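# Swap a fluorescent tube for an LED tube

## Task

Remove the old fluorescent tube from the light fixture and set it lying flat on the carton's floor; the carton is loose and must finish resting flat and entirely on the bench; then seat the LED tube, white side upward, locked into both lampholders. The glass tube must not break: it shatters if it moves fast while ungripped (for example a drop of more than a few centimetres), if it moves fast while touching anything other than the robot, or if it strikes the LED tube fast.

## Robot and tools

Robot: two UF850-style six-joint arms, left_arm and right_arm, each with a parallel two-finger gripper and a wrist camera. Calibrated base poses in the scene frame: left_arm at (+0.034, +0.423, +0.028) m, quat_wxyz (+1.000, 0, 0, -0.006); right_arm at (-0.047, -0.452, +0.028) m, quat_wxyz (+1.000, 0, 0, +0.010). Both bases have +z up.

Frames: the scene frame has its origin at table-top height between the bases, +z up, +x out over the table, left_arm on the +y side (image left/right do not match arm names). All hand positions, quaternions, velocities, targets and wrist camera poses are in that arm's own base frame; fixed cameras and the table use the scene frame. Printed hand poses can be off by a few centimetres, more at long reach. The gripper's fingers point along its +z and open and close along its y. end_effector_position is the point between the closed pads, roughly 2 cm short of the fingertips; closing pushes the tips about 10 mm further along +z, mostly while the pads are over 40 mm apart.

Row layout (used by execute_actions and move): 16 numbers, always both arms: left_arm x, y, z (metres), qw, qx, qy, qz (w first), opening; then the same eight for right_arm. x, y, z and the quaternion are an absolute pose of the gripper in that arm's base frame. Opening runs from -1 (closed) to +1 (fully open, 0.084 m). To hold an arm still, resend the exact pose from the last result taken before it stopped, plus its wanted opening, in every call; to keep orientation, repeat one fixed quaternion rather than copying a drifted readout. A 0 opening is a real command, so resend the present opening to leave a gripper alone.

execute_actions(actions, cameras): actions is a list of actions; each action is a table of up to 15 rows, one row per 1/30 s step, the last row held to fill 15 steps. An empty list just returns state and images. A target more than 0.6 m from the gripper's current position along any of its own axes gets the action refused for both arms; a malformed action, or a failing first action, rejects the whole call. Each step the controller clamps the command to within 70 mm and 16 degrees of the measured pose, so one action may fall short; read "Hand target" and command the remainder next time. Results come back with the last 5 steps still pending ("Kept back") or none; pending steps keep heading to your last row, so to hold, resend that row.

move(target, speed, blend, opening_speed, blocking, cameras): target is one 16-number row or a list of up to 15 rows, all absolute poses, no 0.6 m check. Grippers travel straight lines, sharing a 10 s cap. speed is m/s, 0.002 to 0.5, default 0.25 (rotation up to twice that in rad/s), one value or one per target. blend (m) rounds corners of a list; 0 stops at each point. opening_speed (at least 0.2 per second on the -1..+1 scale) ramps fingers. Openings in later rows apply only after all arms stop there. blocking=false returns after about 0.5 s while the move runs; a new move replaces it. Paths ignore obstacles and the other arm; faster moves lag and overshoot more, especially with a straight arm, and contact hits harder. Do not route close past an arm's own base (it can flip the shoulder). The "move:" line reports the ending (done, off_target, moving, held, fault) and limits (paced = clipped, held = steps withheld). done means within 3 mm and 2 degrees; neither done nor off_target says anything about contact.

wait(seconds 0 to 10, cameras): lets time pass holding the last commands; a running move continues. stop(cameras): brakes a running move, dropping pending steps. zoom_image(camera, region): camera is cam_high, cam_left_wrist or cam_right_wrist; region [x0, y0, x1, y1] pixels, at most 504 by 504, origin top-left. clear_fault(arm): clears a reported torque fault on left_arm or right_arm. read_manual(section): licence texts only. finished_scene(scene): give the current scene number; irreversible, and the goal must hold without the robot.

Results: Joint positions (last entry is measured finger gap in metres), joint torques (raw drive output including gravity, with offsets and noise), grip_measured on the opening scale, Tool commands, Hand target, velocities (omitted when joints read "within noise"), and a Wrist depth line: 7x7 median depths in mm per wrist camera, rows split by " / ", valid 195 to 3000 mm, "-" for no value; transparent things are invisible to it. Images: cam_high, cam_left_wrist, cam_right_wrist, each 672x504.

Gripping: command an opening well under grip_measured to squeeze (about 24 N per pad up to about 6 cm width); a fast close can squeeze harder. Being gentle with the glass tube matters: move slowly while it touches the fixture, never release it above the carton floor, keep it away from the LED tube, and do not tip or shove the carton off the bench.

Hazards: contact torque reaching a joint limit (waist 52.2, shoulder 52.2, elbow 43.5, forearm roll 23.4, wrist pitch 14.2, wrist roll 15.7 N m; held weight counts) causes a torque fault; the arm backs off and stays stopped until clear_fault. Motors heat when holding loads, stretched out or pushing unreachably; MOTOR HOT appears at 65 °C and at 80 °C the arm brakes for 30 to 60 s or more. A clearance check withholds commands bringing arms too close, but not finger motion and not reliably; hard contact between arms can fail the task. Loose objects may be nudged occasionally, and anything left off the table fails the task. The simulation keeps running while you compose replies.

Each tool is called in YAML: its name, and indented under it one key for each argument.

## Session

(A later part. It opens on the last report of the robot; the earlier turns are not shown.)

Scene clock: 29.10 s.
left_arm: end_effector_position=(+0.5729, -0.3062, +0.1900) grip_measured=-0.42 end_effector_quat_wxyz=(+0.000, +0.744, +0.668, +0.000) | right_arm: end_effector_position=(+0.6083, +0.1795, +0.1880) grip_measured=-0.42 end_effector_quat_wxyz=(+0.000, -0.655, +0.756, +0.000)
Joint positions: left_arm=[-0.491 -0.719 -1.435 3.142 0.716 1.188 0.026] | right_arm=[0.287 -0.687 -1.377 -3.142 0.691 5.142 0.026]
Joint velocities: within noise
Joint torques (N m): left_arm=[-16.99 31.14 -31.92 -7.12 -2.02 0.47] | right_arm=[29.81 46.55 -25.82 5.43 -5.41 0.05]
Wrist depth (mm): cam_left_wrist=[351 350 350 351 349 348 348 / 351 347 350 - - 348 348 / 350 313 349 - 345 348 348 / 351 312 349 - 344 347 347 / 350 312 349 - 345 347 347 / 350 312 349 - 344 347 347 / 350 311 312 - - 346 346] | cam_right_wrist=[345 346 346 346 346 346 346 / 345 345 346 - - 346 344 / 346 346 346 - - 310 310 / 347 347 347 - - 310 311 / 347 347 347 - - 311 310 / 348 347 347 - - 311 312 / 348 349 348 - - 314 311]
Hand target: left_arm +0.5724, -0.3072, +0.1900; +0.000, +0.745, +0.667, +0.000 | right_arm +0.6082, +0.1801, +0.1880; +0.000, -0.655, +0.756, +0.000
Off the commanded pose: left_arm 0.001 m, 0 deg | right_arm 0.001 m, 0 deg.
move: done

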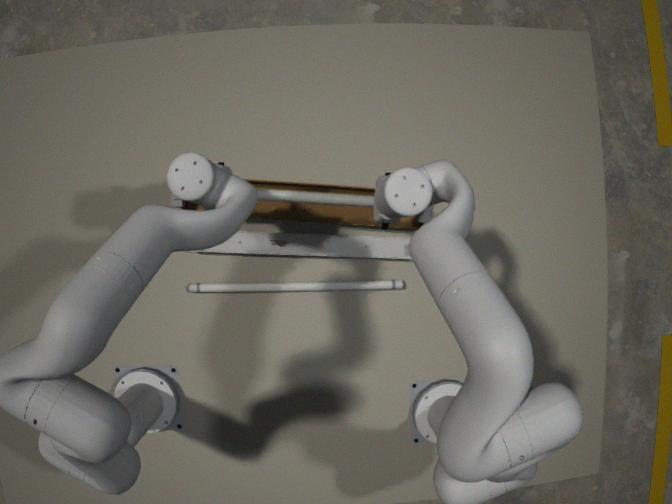

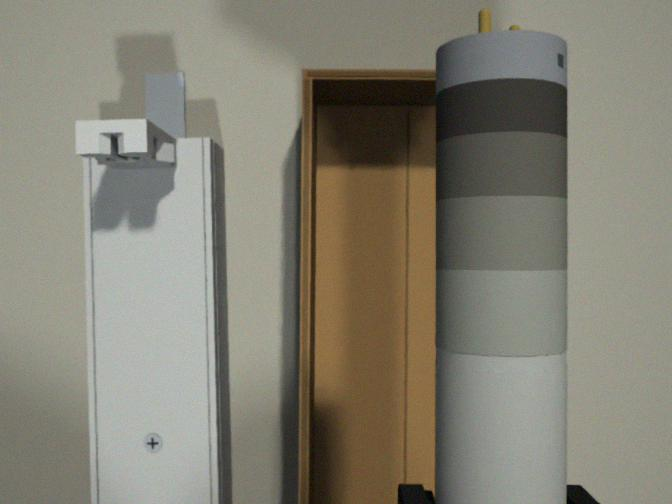

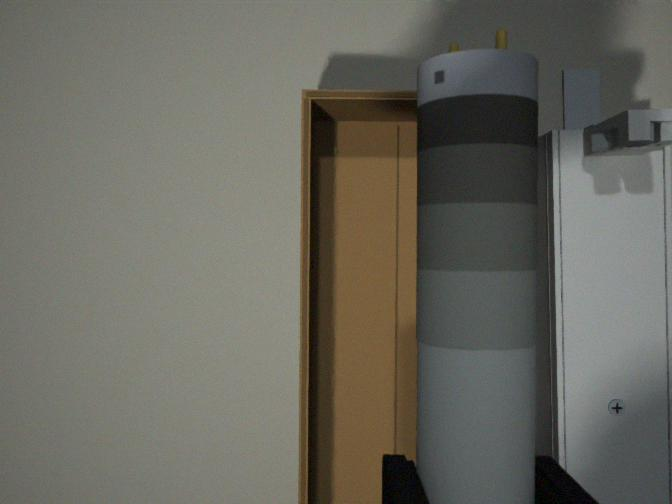

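move:
  target:
    - [0.5744,-0.3074,0.04,0,0.7449,0.6672,0,-0.8,0.6067,0.1803,0.0385,0,-0.6550,0.7556,0,-0.8]
    - [0.5744,-0.3074,0.007,0,0.7449,0.6672,0,-0.8,0.6067,0.1803,0.0055,0,-0.6550,0.7556,0,-0.8]
  speed: [0.12,0.05]
  blend: [0.003,0]

Scene clock: 31.67 s.
left_arm: end_effector_position=(+0.5749, -0.3065, +0.0072) grip_measured=-0.42 end_effector_quat_wxyz=(+0.000, +0.744, +0.668, +0.000) | right_arm: end_effector_position=(+0.6070, +0.1795, +0.0057) grip_measured=-0.42 end_effector_quat_wxyz=(+0.000, -0.655, +0.756, +0.000)
Joint positions: left_arm=[-0.49 -1.014 -1.464 3.142 0.45 1.189 0.026] | right_arm=[0.287 -0.983 -1.396 -3.142 0.413 5.144 0.026]
Joint velocities: within noise
Joint torques (N m): left_arm=[-14.05 34.38 -30.49 -5.41 -2.67 -0.29] | right_arm=[32.43 52.12 -22.82 2.65 -4.89 -0.56]
Wrist depth (mm): cam_left_wrist=[- - - - - - - / - - - - - - - / - - - - - - - / - - - - - - - / - - - - - - - / - - - - - - - / - - - - - - -] | cam_right_wrist=[- - - - - - - / - - - - - - - / - - - - - - - / - - - - - - - / - - - - - - - / - - - - - - - / - - - - - - -]
Hand target: left_arm +0.5744, -0.3074, +0.0070; +0.000, +0.745, +0.667, +0.000 | right_arm +0.6067, +0.1803, +0.0055; +0.000, -0.655, +0.756, +0.000
Off the commanded pose: left_arm 0.001 m, 0 deg | right_arm 0.001 m, 0 deg.
move: done

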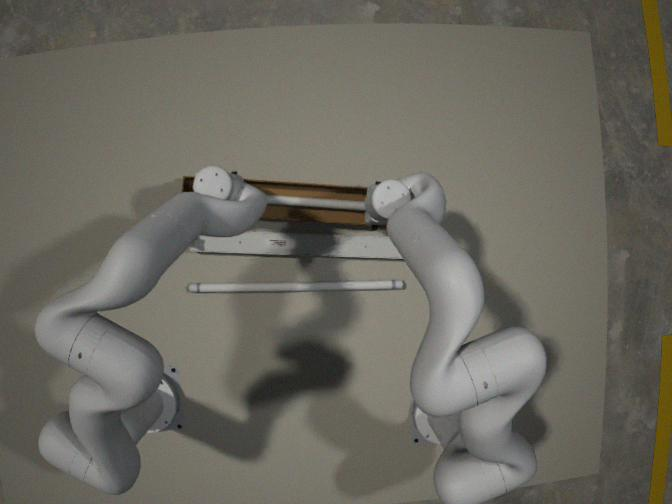

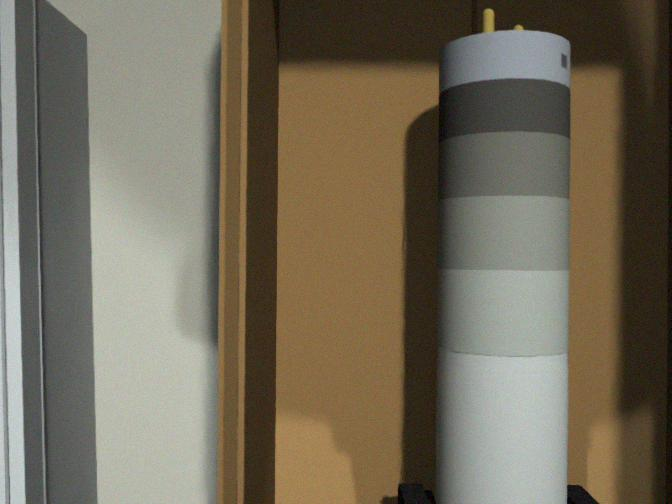

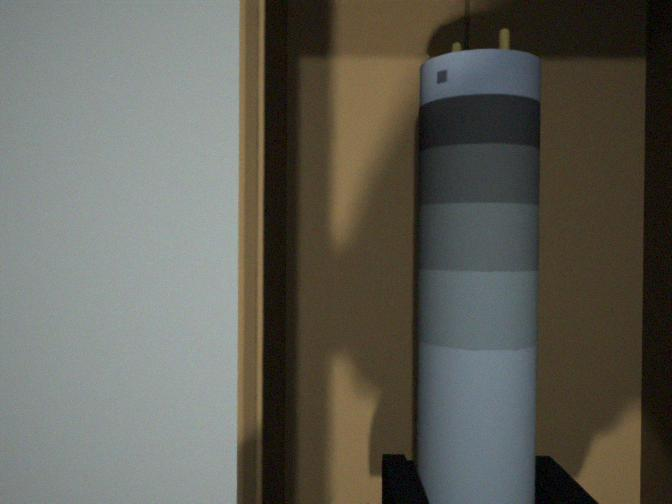

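move:
  target: [0.5744,-0.3074,-0.0015,0,0.7449,0.6672,0,-0.8,0.6067,0.1803,-0.003,0,-0.6550,0.7556,0,-0.8]
  speed: 0.02
  cameras: []

move:
  target: [0.5744,-0.3074,-0.0035,0,0.7449,0.6672,0,-0.8,0.6067,0.1803,-0.005,0,-0.6550,0.7556,0,-0.8]
  speed: 0.015
  cameras: []

Scene clock: 32.67 s.
left_arm: end_effector_position=(+0.5749, -0.3065, -0.0012) grip_measured=-0.42 end_effector_quat_wxyz=(+0.000, +0.744, +0.668, +0.000) | right_arm: end_effector_position=(+0.6069, +0.1794, -0.0029) grip_measured=-0.42 end_effector_quat_wxyz=(+0.000, -0.654, +0.756, +0.000)
Joint positions: left_arm=[-0.49 -1.03 -1.47 3.142 0.44 1.189 0.026] | right_arm=[0.287 -1 -1.402 -3.142 0.402 5.144 0.026]
Joint velocities: within noise
Joint torques (N m): left_arm=[-16.24 31.74 -29.41 -5.15 -3.07 -0.28] | right_arm=[33.97 51.38 -24.19 2.78 -4.91 -0.54]
Wrist depth (mm): cam_left_wrist=[- - - - - - - / - - - - - - - / - - - - - - - / - - - - - - - / - - - - - - - / - - - - - - - / - - - - - - -] | cam_right_wrist=[- - - - - - - / - - - - - - - / - - - - - - - / - - - - - - - / - - - - - - - / - - - - - - - / - - - - - - -]
Hand target: left_arm +0.5744, -0.3074, -0.0015; +0.000, +0.745, +0.667, +0.000 | right_arm +0.6067, +0.1803, -0.0030; +0.000, -0.655, +0.756, +0.000
Off the commanded pose: left_arm 0.001 m, 0 deg | right_arm 0.001 m, 0 deg.
move: done
No camera images: "cameras" was empty.

Scene clock: 33.37 s.
left_arm: end_effector_position=(+0.5752, -0.3066, -0.0021) grip_measured=-0.42 end_effector_quat_wxyz=(-0.001, +0.744, +0.668, +0.000) | right_arm: end_effector_position=(+0.6072, +0.1793, -0.0037) grip_measured=-0.42 end_effector_quat_wxyz=(-0.001, -0.654, +0.756, +0.000)
Joint positions: left_arm=[-0.49 -1.033 -1.473 3.142 0.441 1.189 0.026] | right_arm=[0.287 -1.002 -1.404 -3.142 0.404 5.144 0.026]
Joint velocities: within noise
Joint torques (N m): left_arm=[-15.04 13.09 -18.42 -5.17 -4.74 -0.34] | right_arm=[33.55 30.87 -16.45 2.76 -8.15 -0.44]
Wrist depth (mm): cam_left_wrist=[- - - - - - - / - - - - - - - / - - - - - - - / - - - - - - - / - - - - - - - / - - - - - - - / - - - - - - -] | cam_right_wrist=[- - - - - - - / - - - - - - - / - - - - - - - / - - - - - - - / - - - - - - - / - - - - - - - / - - - - - - -]
Hand target: left_arm +0.5744, -0.3074, -0.0035; +0.000, +0.745, +0.667, +0.000 | right_arm +0.6067, +0.1803, -0.0050; +0.000, -0.655, +0.756, +0.000
Off the commanded pose: left_arm 0.002 m, 0 deg | right_arm 0.002 m, 0 deg.
move: done
No camera images: "cameras" was empty.

move:
  target: [0.5746,-0.3071,-0.0020,0,0.7449,0.6672,0,-0.8,0.6069,0.1799,-0.0036,0,-0.6550,0.7556,0,-0.8]
  speed: 0.015
  cameras: []

move:
  target: [0.5746,-0.3071,-0.0020,0,0.7449,0.6672,0,0,0.6069,0.1799,-0.0036,0,-0.6550,0.7556,0,0]
  opening_speed: 0.4

Scene clock: 34.23 s.
left_arm: end_effector_position=(+0.5751, -0.3065, -0.0020) grip_measured=-0.42 end_effector_quat_wxyz=(+0.000, +0.744, +0.668, +0.000) | right_arm: end_effector_position=(+0.6069, +0.1793, -0.0038) grip_measured=-0.42 end_effector_quat_wxyz=(+0.000, -0.655, +0.756, +0.000)
Joint positions: left_arm=[-0.49 -1.031 -1.471 3.142 0.439 1.19 0.026] | right_arm=[0.287 -1.001 -1.403 -3.142 0.402 5.143 0.026]
Joint velocities: within noise
Joint torques (N m): left_arm=[-14.09 16.16 -17.44 -5.17 -3.21 -0.25] | right_arm=[30.67 32.19 -14.37 2.6 -6.41 -0.52]
Wrist depth (mm): cam_left_wrist=[- - - - - - - / - - - - - - - / - - - - - - - / - - - - - - - / - - - - - - - / - - - - - - - / - - - - - - -] | cam_right_wrist=[- - - - - - - / - - - - - - - / - - - - - - - / - - - - - - - / - - - - - - - / - - - - - - - / - - - - - - -]
Hand target: left_arm +0.5746, -0.3071, -0.0020; +0.000, +0.745, +0.667, +0.000 | right_arm +0.6069, +0.1799, -0.0036; +0.000, -0.655, +0.756, +0.000
Off the commanded pose: left_arm 0.001 m, 0 deg | right_arm 0.001 m, 0 deg.
move: done
No camera images: "cameras" was empty.

Scene clock: 36.47 s.
left_arm: end_effector_position=(+0.5745, -0.3070, -0.0022) grip_measured=-0.01 end_effector_quat_wxyz=(+0.000, +0.745, +0.667, +0.000) | right_arm: end_effector_position=(+0.6069, +0.1799, -0.0036) grip_measured=-0.01 end_effector_quat_wxyz=(+0.000, -0.655, +0.756, +0.000)
Joint positions: left_arm=[-0.491 -1.032 -1.47 3.142 0.439 1.19 0.044] | right_arm=[0.288 -1.001 -1.403 -3.142 0.402 5.143 0.044]
Joint velocities: within noise
Joint torques (N m): left_arm=[0.59 30.61 -22.23 -1.4 0.31 -0.16] | right_arm=[3.82 49.23 -15.49 -1.78 -0.29 -0.54]
Wrist depth (mm): cam_left_wrist=[- - - - - - - / - - - - - - - / - - - - - - - / - - - - - - - / - - - - - - - / - - - - - - - / - - - - - - -] | cam_right_wrist=[- - - - - - - / - - - - - - - / - - - - - - - / - - - - - - - / - - - - - - - / - - - - - - - / - - - - - - -]
Hand target: left_arm +0.5746, -0.3071, -0.0020; +0.000, +0.745, +0.667, +0.000 | right_arm +0.6069, +0.1799, -0.0036; +0.000, -0.655, +0.756, +0.000
Off the commanded pose: left_arm 0.000 m, 0 deg | right_arm 0.000 m, 0 deg.
move: done

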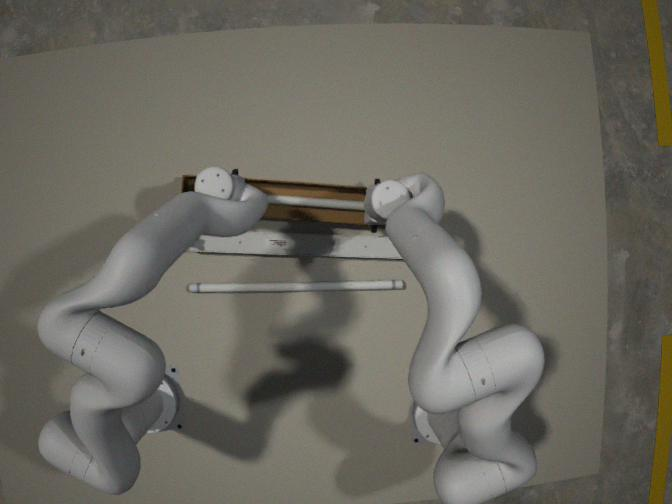

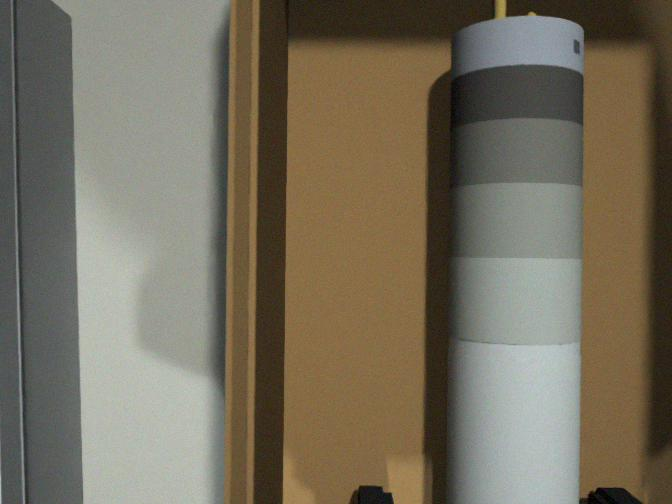

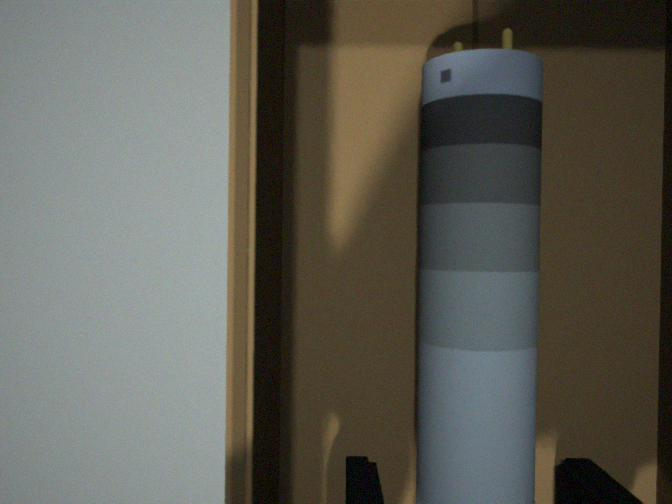

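move:
  target:
    - [0.5745,-0.3071,0.15,0,0.7449,0.6672,0,0,0.6069,0.1799,0.15,0,-0.6550,0.7556,0,0]
    - [0.3449,-0.2726,0.15,-0.0625,0.7141,0.6946,-0.0608,0,0.4126,0.2190,0.15,-0.0598,-0.6832,0.7250,0.0635,0]
    - [0.3449,-0.2726,0.074,-0.0625,0.7141,0.6946,-0.0608,0,0.4126,0.2190,0.0724,-0.0598,-0.6832,0.7250,0.0635,0]
  speed: [0.1,0.25,0.2]
  blend: [0.02,0.02,0]

Scene clock: 41.03 s.
left_arm: end_effector_position=(+0.3450, -0.2726, +0.0742) grip_measured=-0.01 end_effector_quat_wxyz=(-0.062, +0.714, +0.695, -0.061) | right_arm: end_effector_position=(+0.4127, +0.2190, +0.0726) grip_measured=-0.01 end_effector_quat_wxyz=(+0.060, +0.683, -0.725, -0.063)
Joint positions: left_arm=[-0.615 -0.595 -0.858 2.903 0.42 1.209 0.044] | right_arm=[0.444 -0.645 -0.946 -2.952 0.461 5.039 0.044]
Joint velocities: within noise
Joint torques (N m): left_arm=[0.64 20.45 -19.04 -1.26 0.58 -0.06] | right_arm=[5.6 37.81 -13.06 -0.68 -0.27 -0.39]
Wrist depth (mm): cam_left_wrist=[264 256 250 242 235 231 224 / 263 255 250 242 234 230 224 / 264 256 250 242 210 230 224 / 263 255 249 242 210 230 224 / 263 255 249 242 210 230 224 / 263 255 249 241 210 230 224 / 263 255 249 242 210 230 224] | cam_right_wrist=[- - 221 227 234 241 247 / - - 222 228 232 241 248 / - - 222 228 214 241 248 / - - 222 229 214 242 249 / - - 223 229 214 242 249 / - - 224 229 214 242 249 / - - 222 229 210 241 251]
Hand target: left_arm +0.3449, -0.2726, +0.0740; -0.063, +0.714, +0.695, -0.061 | right_arm +0.4126, +0.2190, +0.0724; +0.060, +0.683, -0.725, -0.063
Off the commanded pose: left_arm 0.000 m, 0 deg | right_arm 0.000 m, 0 deg.
move: done

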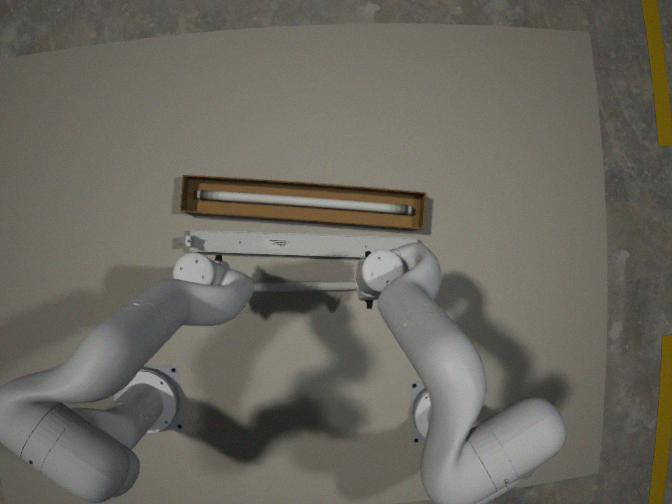

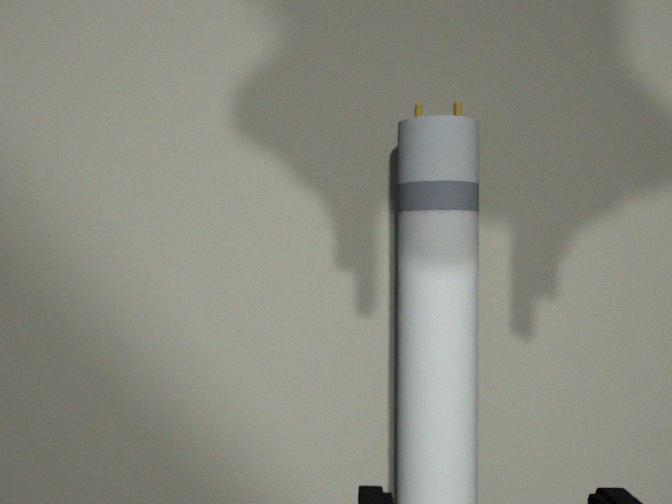

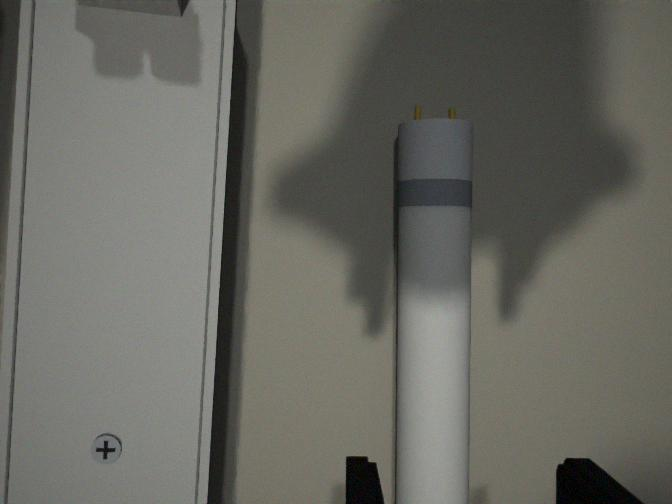

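move:
  target:
    - [0.3330,-0.2724,0.0122,-0.0625,0.7141,0.6946,-0.0608,-0.1,0.3987,0.2199,0.0106,-0.0598,-0.6832,0.7250,0.0635,-0.1]
    - [0.3307,-0.2723,-0.0007,-0.0625,0.7141,0.6946,-0.0608,-0.1,0.3964,0.2200,-0.0024,-0.0598,-0.6832,0.7250,0.0635,-0.1]
  speed: [0.15,0.05]
  blend: [0.003,0]

Scene clock: 43.97 s.
left_arm: end_effector_position=(+0.3307, -0.2723, -0.0006) grip_measured=-0.11 end_effector_quat_wxyz=(-0.062, +0.714, +0.695, -0.061) | right_arm: end_effector_position=(+0.3965, +0.2200, -0.0023) grip_measured=-0.11 end_effector_quat_wxyz=(+0.060, +0.683, -0.725, -0.063)
Joint positions: left_arm=[-0.632 -0.757 -0.864 2.763 0.27 1.34 0.039] | right_arm=[0.46 -0.794 -0.943 -2.857 0.313 4.954 0.039]
Joint velocities: within noise
Joint torques (N m): left_arm=[-1.37 22.75 -16.39 -1.59 0.7 -0.21] | right_arm=[6.69 39.29 -10.8 -2.04 -0.13 -0.23]
Wrist depth (mm): cam_left_wrist=[- - - - - - - / - - - - - - - / - - - - - - - / - - - - - - - / - - - - - - - / - - - - - - - / - - - - - - -] | cam_right_wrist=[- - - - - - - / - - - - - - - / - - - - - - - / - - - - - - - / - - - - - - - / - - - - - - - / - - - - - - -]
Hand target: left_arm +0.3307, -0.2723, -0.0007; -0.063, +0.714, +0.695, -0.061 | right_arm +0.3964, +0.2200, -0.0024; +0.060, +0.683, -0.725, -0.063
Off the commanded pose: left_arm 0.000 m, 0 deg | right_arm 0.000 m, 0 deg.
move: done

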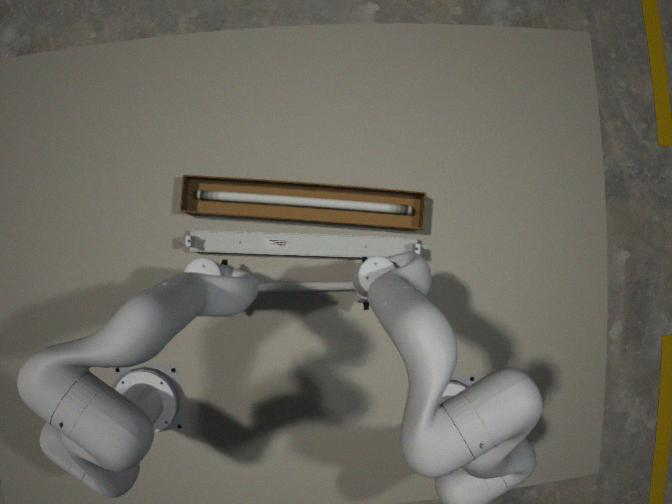

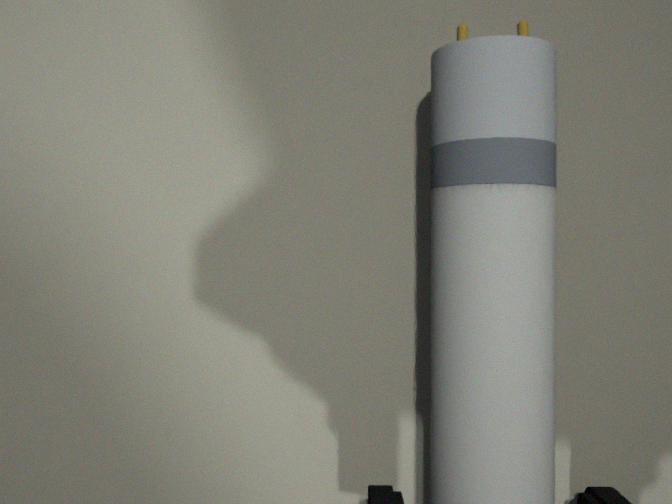

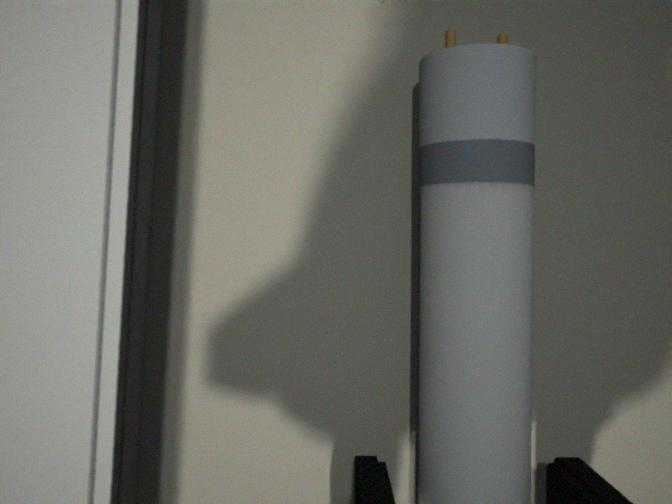

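move:
  target: [0.3307,-0.2723,-0.0007,-0.0625,0.7141,0.6946,-0.0608,-0.85,0.3964,0.2200,-0.0024,-0.0598,-0.6832,0.7250,0.0635,-0.85]
  opening_speed: 0.8
  cameras: []

move:
  target:
    - [0.3307,-0.2723,0.04,-0.0625,0.7141,0.6946,-0.0608,-0.85,0.3964,0.2200,0.0383,-0.0598,-0.6832,0.7250,0.0635,-0.85]
    - [0.3224,-0.2721,0.0392,0.1551,0.6998,0.6808,0.1509,-0.85,0.3881,0.2206,0.0375,0.1484,-0.6695,0.7105,-0.1575,-0.85]
    - [0.3224,-0.2721,0.0012,0.1551,0.6998,0.6808,0.1509,-0.85,0.3881,0.2206,-0.0005,0.1484,-0.6695,0.7105,-0.1575,-0.85]
  speed: [0.1,0.15,0.05]

Scene clock: 46.70 s.
left_arm: end_effector_position=(+0.3307, -0.2723, -0.0007) grip_measured=-0.43 end_effector_quat_wxyz=(-0.062, +0.714, +0.695, -0.061) | right_arm: end_effector_position=(+0.3964, +0.2200, -0.0024) grip_measured=-0.43 end_effector_quat_wxyz=(+0.060, +0.683, -0.725, -0.064)
Joint positions: left_arm=[-0.632 -0.757 -0.864 2.762 0.27 1.34 0.025] | right_arm=[0.46 -0.794 -0.943 -2.857 0.313 4.954 0.025]
Joint velocities: within noise
Joint torques (N m): left_arm=[0.47 20.61 -15.38 -0.49 0.79 -0.01] | right_arm=[3.89 37.84 -10.72 -1.32 -0.39 -0.25]
Wrist depth (mm): cam_left_wrist=[- - - - - - - / - - - - - - - / - - - - - - - / - - - - - - - / - - - - - - - / - - - - - - - / - - - - - - -] | cam_right_wrist=[- - - - - - - / - - - - - - - / - - - - - - - / - - - - - - - / - - - - - - - / - - - - - - - / - - - - - - -]
Hand target: left_arm +0.3307, -0.2723, -0.0007; -0.062, +0.714, +0.695, -0.061 | right_arm +0.3964, +0.2200, -0.0024; +0.060, +0.683, -0.725, -0.064
Off the commanded pose: left_arm 0.000 m, 0 deg | right_arm 0.000 m, 0 deg.
move: done
No camera images: "cameras" was empty.

Scene clock: 50.47 s.
left_arm: end_effector_position=(+0.3222, -0.2717, +0.0011) grip_measured=-0.43 end_effector_quat_wxyz=(+0.155, +0.700, +0.681, +0.151) | right_arm: end_effector_position=(+0.3879, +0.2203, -0.0005) grip_measured=-0.43 end_effector_quat_wxyz=(-0.148, +0.669, -0.711, +0.157)
Joint positions: left_arm=[-0.888 -0.694 -0.573 2.444 -0.522 1.387 0.025] | right_arm=[0.672 -0.712 -0.617 -2.524 -0.51 4.841 0.025]
Joint velocities: within noise
Joint torques (N m): left_arm=[1.36 19.56 -12.63 -1.03 -0.3 0.06] | right_arm=[4.66 35.79 -7.44 -1.57 -1.79 -0.41]
Wrist depth (mm): cam_left_wrist=[- - - - - - - / - - - - - - - / - - - - - - - / - - - - - - - / - - - - - - - / - - - - - - - / - - - - - - -] | cam_right_wrist=[- - - - - - - / - - - - - - - / - - - - - - - / - - - - - - - / - - - - - - - / - - - - - - - / - - - - - - -]
Hand target: left_arm +0.3224, -0.2721, +0.0012; +0.155, +0.700, +0.681, +0.151 | right_arm +0.3881, +0.2206, -0.0005; -0.148, +0.670, -0.711, +0.158
Off the commanded pose: left_arm 0.000 m, 0 deg | right_arm 0.000 m, 0 deg.
move: done

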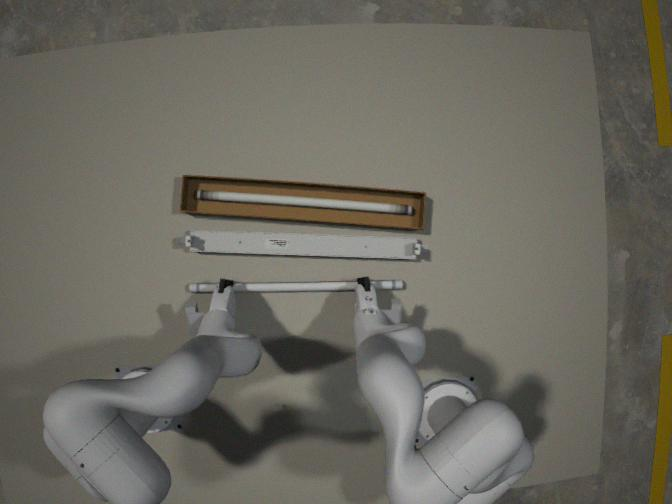

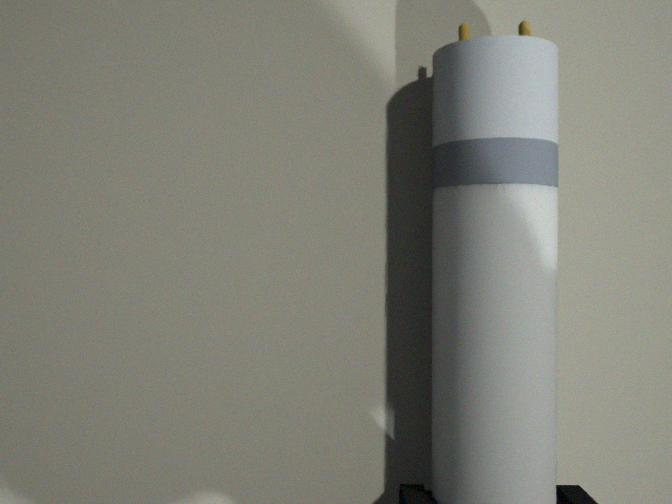

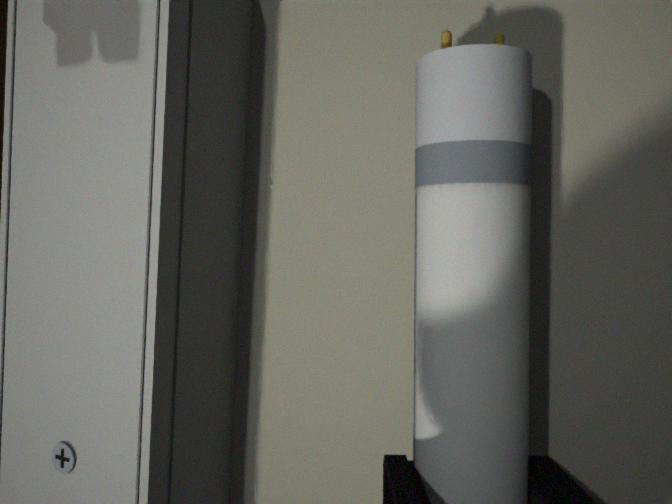

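move:
  target: [0.3224,-0.2721,0.0012,0.1551,0.6998,0.6808,0.1509,-0.27,0.3881,0.2206,-0.0005,0.1484,-0.6695,0.7105,-0.1575,-0.85]
  opening_speed: 0.4
  cameras: []

move:
  target:
    - [0.3013,-0.2715,0.0465,0.1551,0.6998,0.6808,0.1509,-0.27,0.3881,0.2206,-0.0005,0.1484,-0.6695,0.7105,-0.1575,-0.85]
    - [0.3369,-0.2726,0.0479,-0.05,0.7151,0.6956,-0.0487,-0.1,0.3881,0.2206,-0.0005,0.1484,-0.6695,0.7105,-0.1575,-0.85]
  speed: [0.06,0.15]

Scene clock: 52.43 s.
left_arm: end_effector_position=(+0.3224, -0.2722, +0.0012) grip_measured=-0.29 end_effector_quat_wxyz=(+0.155, +0.700, +0.681, +0.151) | right_arm: end_effector_position=(+0.3882, +0.2207, -0.0005) grip_measured=-0.43 end_effector_quat_wxyz=(-0.149, +0.670, -0.711, +0.158)
Joint positions: left_arm=[-0.888 -0.694 -0.574 2.445 -0.522 1.387 0.032] | right_arm=[0.672 -0.712 -0.618 -2.525 -0.51 4.841 0.025]
Joint velocities: within noise
Joint torques (N m): left_arm=[0.31 16.66 -12.23 -0.48 -0.25 -0.04] | right_arm=[6 33.35 -6.93 -1.83 -1.53 -0.45]
Wrist depth (mm): cam_left_wrist=[- - - - - - - / - - - - - - - / - - - - - - - / - - - - - - - / - - - - - - - / - - - - - - - / - - - - - - -] | cam_right_wrist=[- - - - - - - / - - - - - - - / - - - - - - - / - - - - - - - / - - - - - - - / - - - - - - - / - - - - - - -]
Hand target: left_arm +0.3224, -0.2721, +0.0012; +0.155, +0.700, +0.681, +0.151 | right_arm +0.3881, +0.2206, -0.0005; -0.148, +0.670, -0.711, +0.158
Off the commanded pose: left_arm 0.000 m, 0 deg | right_arm 0.000 m, 0 deg.
move: done
No camera images: "cameras" was empty.

Scene clock: 57.07 s.
left_arm: end_effector_position=(+0.3369, -0.2726, +0.0479) grip_measured=-0.11 end_effector_quat_wxyz=(-0.050, +0.715, +0.696, -0.049) | right_arm: end_effector_position=(+0.3881, +0.2206, -0.0005) grip_measured=-0.43 end_effector_quat_wxyz=(-0.148, +0.670, -0.711, +0.158)
Joint positions: left_arm=[-0.635 -0.633 -0.829 2.887 0.321 1.21 0.039] | right_arm=[0.672 -0.712 -0.618 -2.525 -0.51 4.841 0.025]
Joint velocities: within noise
Joint torques (N m): left_arm=[0.32 20.88 -18.18 -0.9 0.68 -0.04] | right_arm=[6.75 32.77 -6.69 -1.08 -1.46 -0.53]
Wrist depth (mm): cam_left_wrist=[228 223 219 213 210 205 201 / 228 223 219 213 211 204 200 / 228 223 219 213 211 204 200 / 228 223 218 213 211 203 200 / 228 222 218 213 211 204 200 / 228 222 218 213 210 204 200 / 227 222 218 213 210 203 200] | cam_right_wrist=[- - - - - - - / - - - - - - - / - - - - - - - / - - - - - - - / - - - - - - - / - - - - - - - / - - - - - - -]
Hand target: left_arm +0.3369, -0.2726, +0.0479; -0.050, +0.715, +0.696, -0.049 | right_arm +0.3881, +0.2206, -0.0005; -0.148, +0.670, -0.711, +0.158
Off the commanded pose: left_arm 0.000 m, 0 deg | right_arm 0.000 m, 0 deg.
move: done

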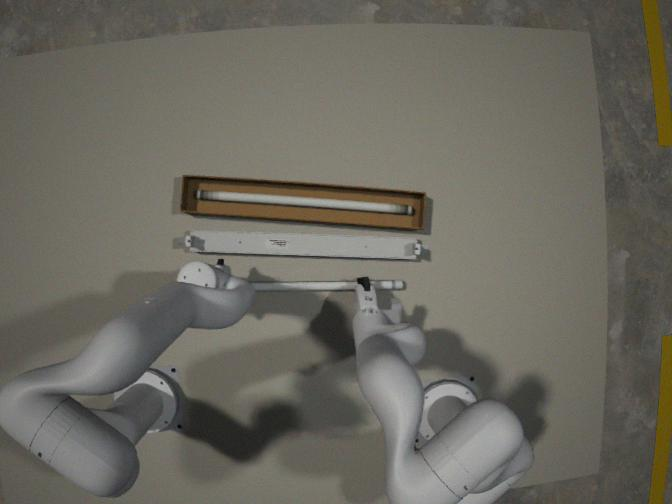

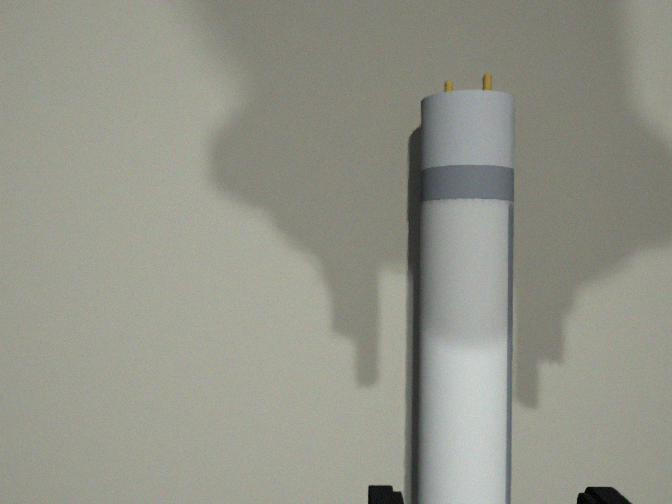

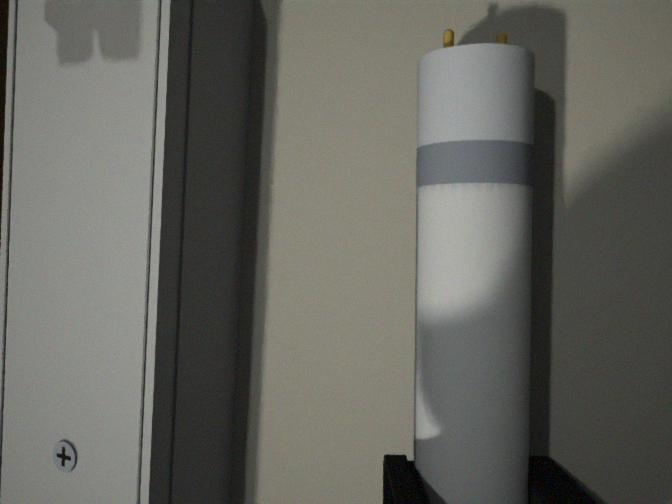

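move:
  target: [0.3333,-0.2725,0.000,-0.05,0.7151,0.6956,-0.0487,-0.1,0.3881,0.2206,-0.0005,0.1484,-0.6695,0.7105,-0.1575,-0.85]
  speed: 0.05

Scene clock: 58.73 s.
left_arm: end_effector_position=(+0.3333, -0.2725, +0.0001) grip_measured=-0.11 end_effector_quat_wxyz=(-0.050, +0.715, +0.696, -0.049) | right_arm: end_effector_position=(+0.3881, +0.2206, -0.0005) grip_measured=-0.43 end_effector_quat_wxyz=(-0.148, +0.670, -0.711, +0.158)
Joint positions: left_arm=[-0.64 -0.746 -0.85 2.786 0.232 1.31 0.039] | right_arm=[0.672 -0.712 -0.618 -2.525 -0.51 4.841 0.025]
Joint velocities: within noise
Joint torques (N m): left_arm=[0.06 21.22 -16.7 -1.22 0.65 -0.24] | right_arm=[7.15 33.54 -6.73 -1.09 -1.59 -0.67]
Wrist depth (mm): cam_left_wrist=[- - - - - - - / - - - - - - - / - - - - - - - / - - - - - - - / - - - - - - - / - - - - - - - / - - - - - - -] | cam_right_wrist=[- - - - - - - / - - - - - - - / - - - - - - - / - - - - - - - / - - - - - - - / - - - - - - - / - - - - - - -]
Hand target: left_arm +0.3333, -0.2725, +0.0000; -0.050, +0.715, +0.696, -0.049 | right_arm +0.3881, +0.2206, -0.0005; -0.148, +0.670, -0.711, +0.158
Off the commanded pose: left_arm 0.000 m, 0 deg | right_arm 0.000 m, 0 deg.
move: done

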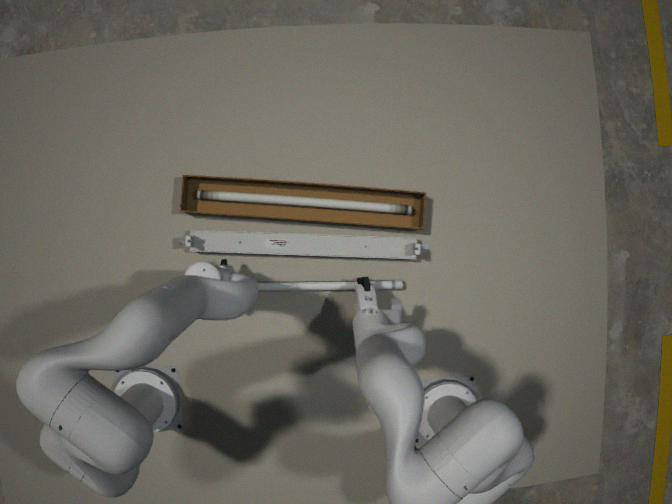

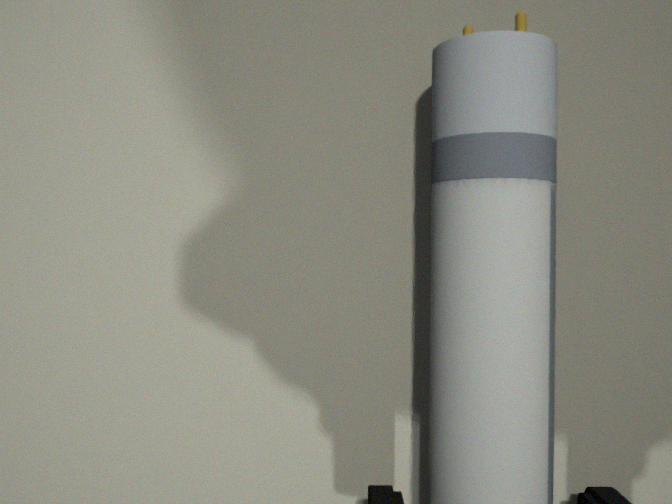

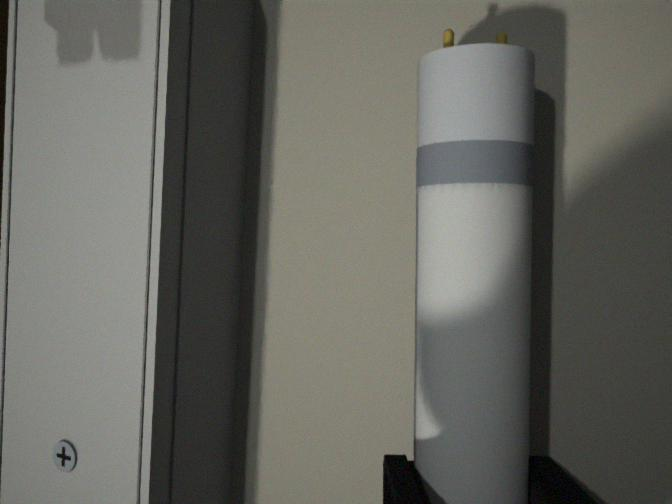

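move:
  target: [0.3333,-0.2725,0.000,-0.05,0.7151,0.6956,-0.0487,-0.9,0.3881,0.2206,-0.0005,0.1484,-0.6695,0.7105,-0.1575,-0.85]
  opening_speed: 0.8
  cameras: []

move:
  target: [0.3333,-0.2725,0.000,-0.05,0.7151,0.6956,-0.0487,-0.9,0.3881,0.2206,-0.0005,0.1484,-0.6695,0.7105,-0.1575,-0.27]
  opening_speed: 0.4
  cameras: []

move:
  target:
    - [0.3333,-0.2725,0.000,-0.05,0.7151,0.6956,-0.0487,-0.9,0.3670,0.2219,0.0448,0.1484,-0.6695,0.7105,-0.1575,-0.27]
    - [0.3333,-0.2725,0.000,-0.05,0.7151,0.6956,-0.0487,-0.9,0.4046,0.2197,0.0467,-0.0479,-0.6842,0.7261,0.0508,-0.1]
  speed: [0.06,0.15]

Scene clock: 60.23 s.
left_arm: end_effector_position=(+0.3333, -0.2725, +0.0000) grip_measured=-0.43 end_effector_quat_wxyz=(-0.050, +0.715, +0.696, -0.049) | right_arm: end_effector_position=(+0.3881, +0.2206, -0.0005) grip_measured=-0.43 end_effector_quat_wxyz=(-0.148, +0.670, -0.711, +0.158)
Joint positions: left_arm=[-0.64 -0.746 -0.85 2.786 0.232 1.31 0.025] | right_arm=[0.672 -0.712 -0.618 -2.525 -0.51 4.841 0.025]
Joint velocities: within noise
Joint torques (N m): left_arm=[1.05 20.2 -15.53 -1.01 0.29 -0.23] | right_arm=[5.39 34.54 -6.27 -1.99 -1.59 -0.74]
Wrist depth (mm): cam_left_wrist=[- - - - - - - / - - - - - - - / - - - - - - - / - - - - - - - / - - - - - - - / - - - - - - - / - - - - - - -] | cam_right_wrist=[- - - - - - - / - - - - - - - / - - - - - - - / - - - - - - - / - - - - - - - / - - - - - - - / - - - - - - -]
Hand target: left_arm +0.3333, -0.2725, +0.0000; -0.050, +0.715, +0.696, -0.049 | right_arm +0.3881, +0.2206, -0.0005; -0.148, +0.670, -0.711, +0.158
Off the commanded pose: left_arm 0.000 m, 0 deg | right_arm 0.000 m, 0 deg.
move: done
No camera images: "cameras" was empty.

Scene clock: 61.93 s.
left_arm: end_effector_position=(+0.3333, -0.2725, +0.0000) grip_measured=-0.43 end_effector_quat_wxyz=(-0.050, +0.715, +0.696, -0.049) | right_arm: end_effector_position=(+0.3881, +0.2206, -0.0005) grip_measured=-0.29 end_effector_quat_wxyz=(-0.148, +0.670, -0.711, +0.158)
Joint positions: left_arm=[-0.64 -0.746 -0.85 2.786 0.232 1.31 0.025] | right_arm=[0.672 -0.712 -0.618 -2.525 -0.51 4.841 0.032]
Joint velocities: within noise
Joint torques (N m): left_arm=[-0.22 21.85 -16.16 -0.92 0.73 -0.1] | right_arm=[6.5 33.13 -5.99 -1.86 -1.67 -0.52]
Wrist depth (mm): cam_left_wrist=[- - - - - - - / - - - - - - - / - - - - - - - / - - - - - - - / - - - - - - - / - - - - - - - / - - - - - - -] | cam_right_wrist=[- - - - - - - / - - - - - - - / - - - - - - - / - - - - - - - / - - - - - - - / - - - - - - - / - - - - - - -]
Hand target: left_arm +0.3333, -0.2725, +0.0000; -0.050, +0.715, +0.696, -0.049 | right_arm +0.3881, +0.2206, -0.0005; -0.148, +0.670, -0.711, +0.158
Off the commanded pose: left_arm 0.000 m, 0 deg | right_arm 0.000 m, 0 deg.
move: done
No camera images: "cameras" was empty.

Scene clock: 66.43 s.
left_arm: end_effector_position=(+0.3333, -0.2725, +0.0000) grip_measured=-0.43 end_effector_quat_wxyz=(-0.050, +0.715, +0.696, -0.049) | right_arm: end_effector_position=(+0.4046, +0.2197, +0.0467) grip_measured=-0.11 end_effector_quat_wxyz=(+0.048, +0.684, -0.726, -0.051)
Joint positions: left_arm=[-0.64 -0.746 -0.85 2.786 0.232 1.31 0.025] | right_arm=[0.461 -0.677 -0.913 -2.946 0.364 5.045 0.039]
Joint velocities: within noise
Joint torques (N m): left_arm=[1.73 24.02 -16.32 -0.43 0.62 -0.17] | right_arm=[4.59 36.62 -12.09 -2.17 -0.62 -0.4]
Wrist depth (mm): cam_left_wrist=[- - - - - - - / - - - - - - - / - - - - - - - / - - - - - - - / - - - - - - - / - - - - - - - / - - - - - - -] | cam_right_wrist=[- - 198 202 206 211 216 / - - 198 202 205 211 216 / - - 198 202 - 212 217 / - - 198 203 - 212 217 / - - 199 203 - 213 218 / - - 199 203 - 213 218 / - - 199 204 - 212 218]
Hand target: left_arm +0.3333, -0.2725, +0.0000; -0.050, +0.715, +0.696, -0.049 | right_arm +0.4046, +0.2197, +0.0467; +0.048, +0.684, -0.726, -0.051
Off the commanded pose: left_arm 0.000 m, 0 deg | right_arm 0.000 m, 0 deg.
move: done

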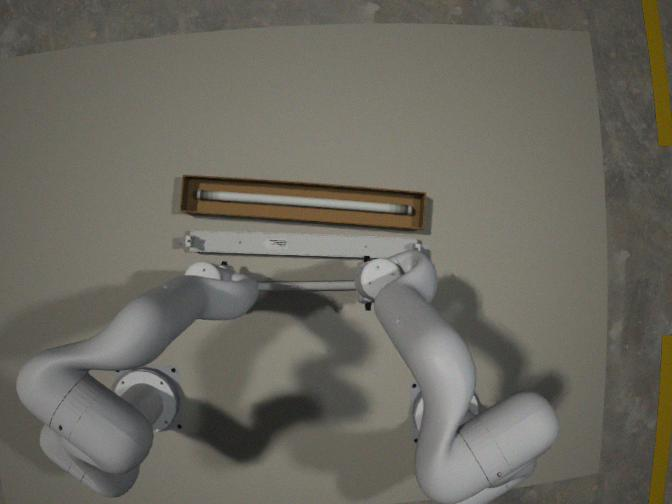

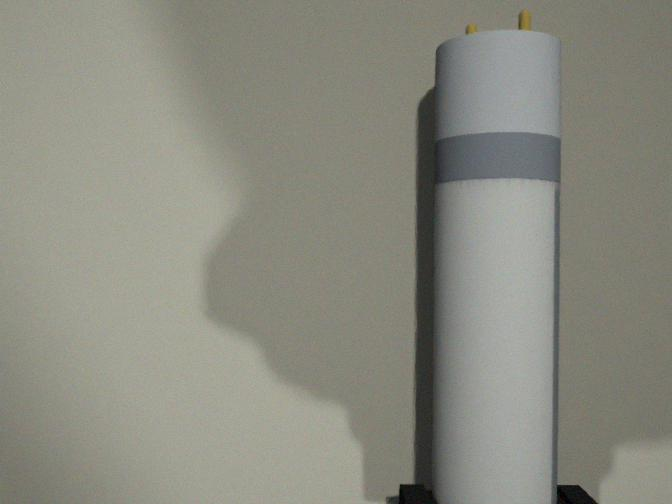

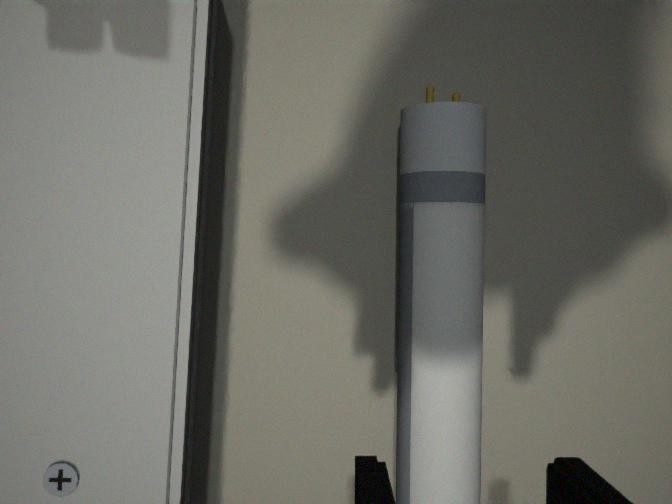

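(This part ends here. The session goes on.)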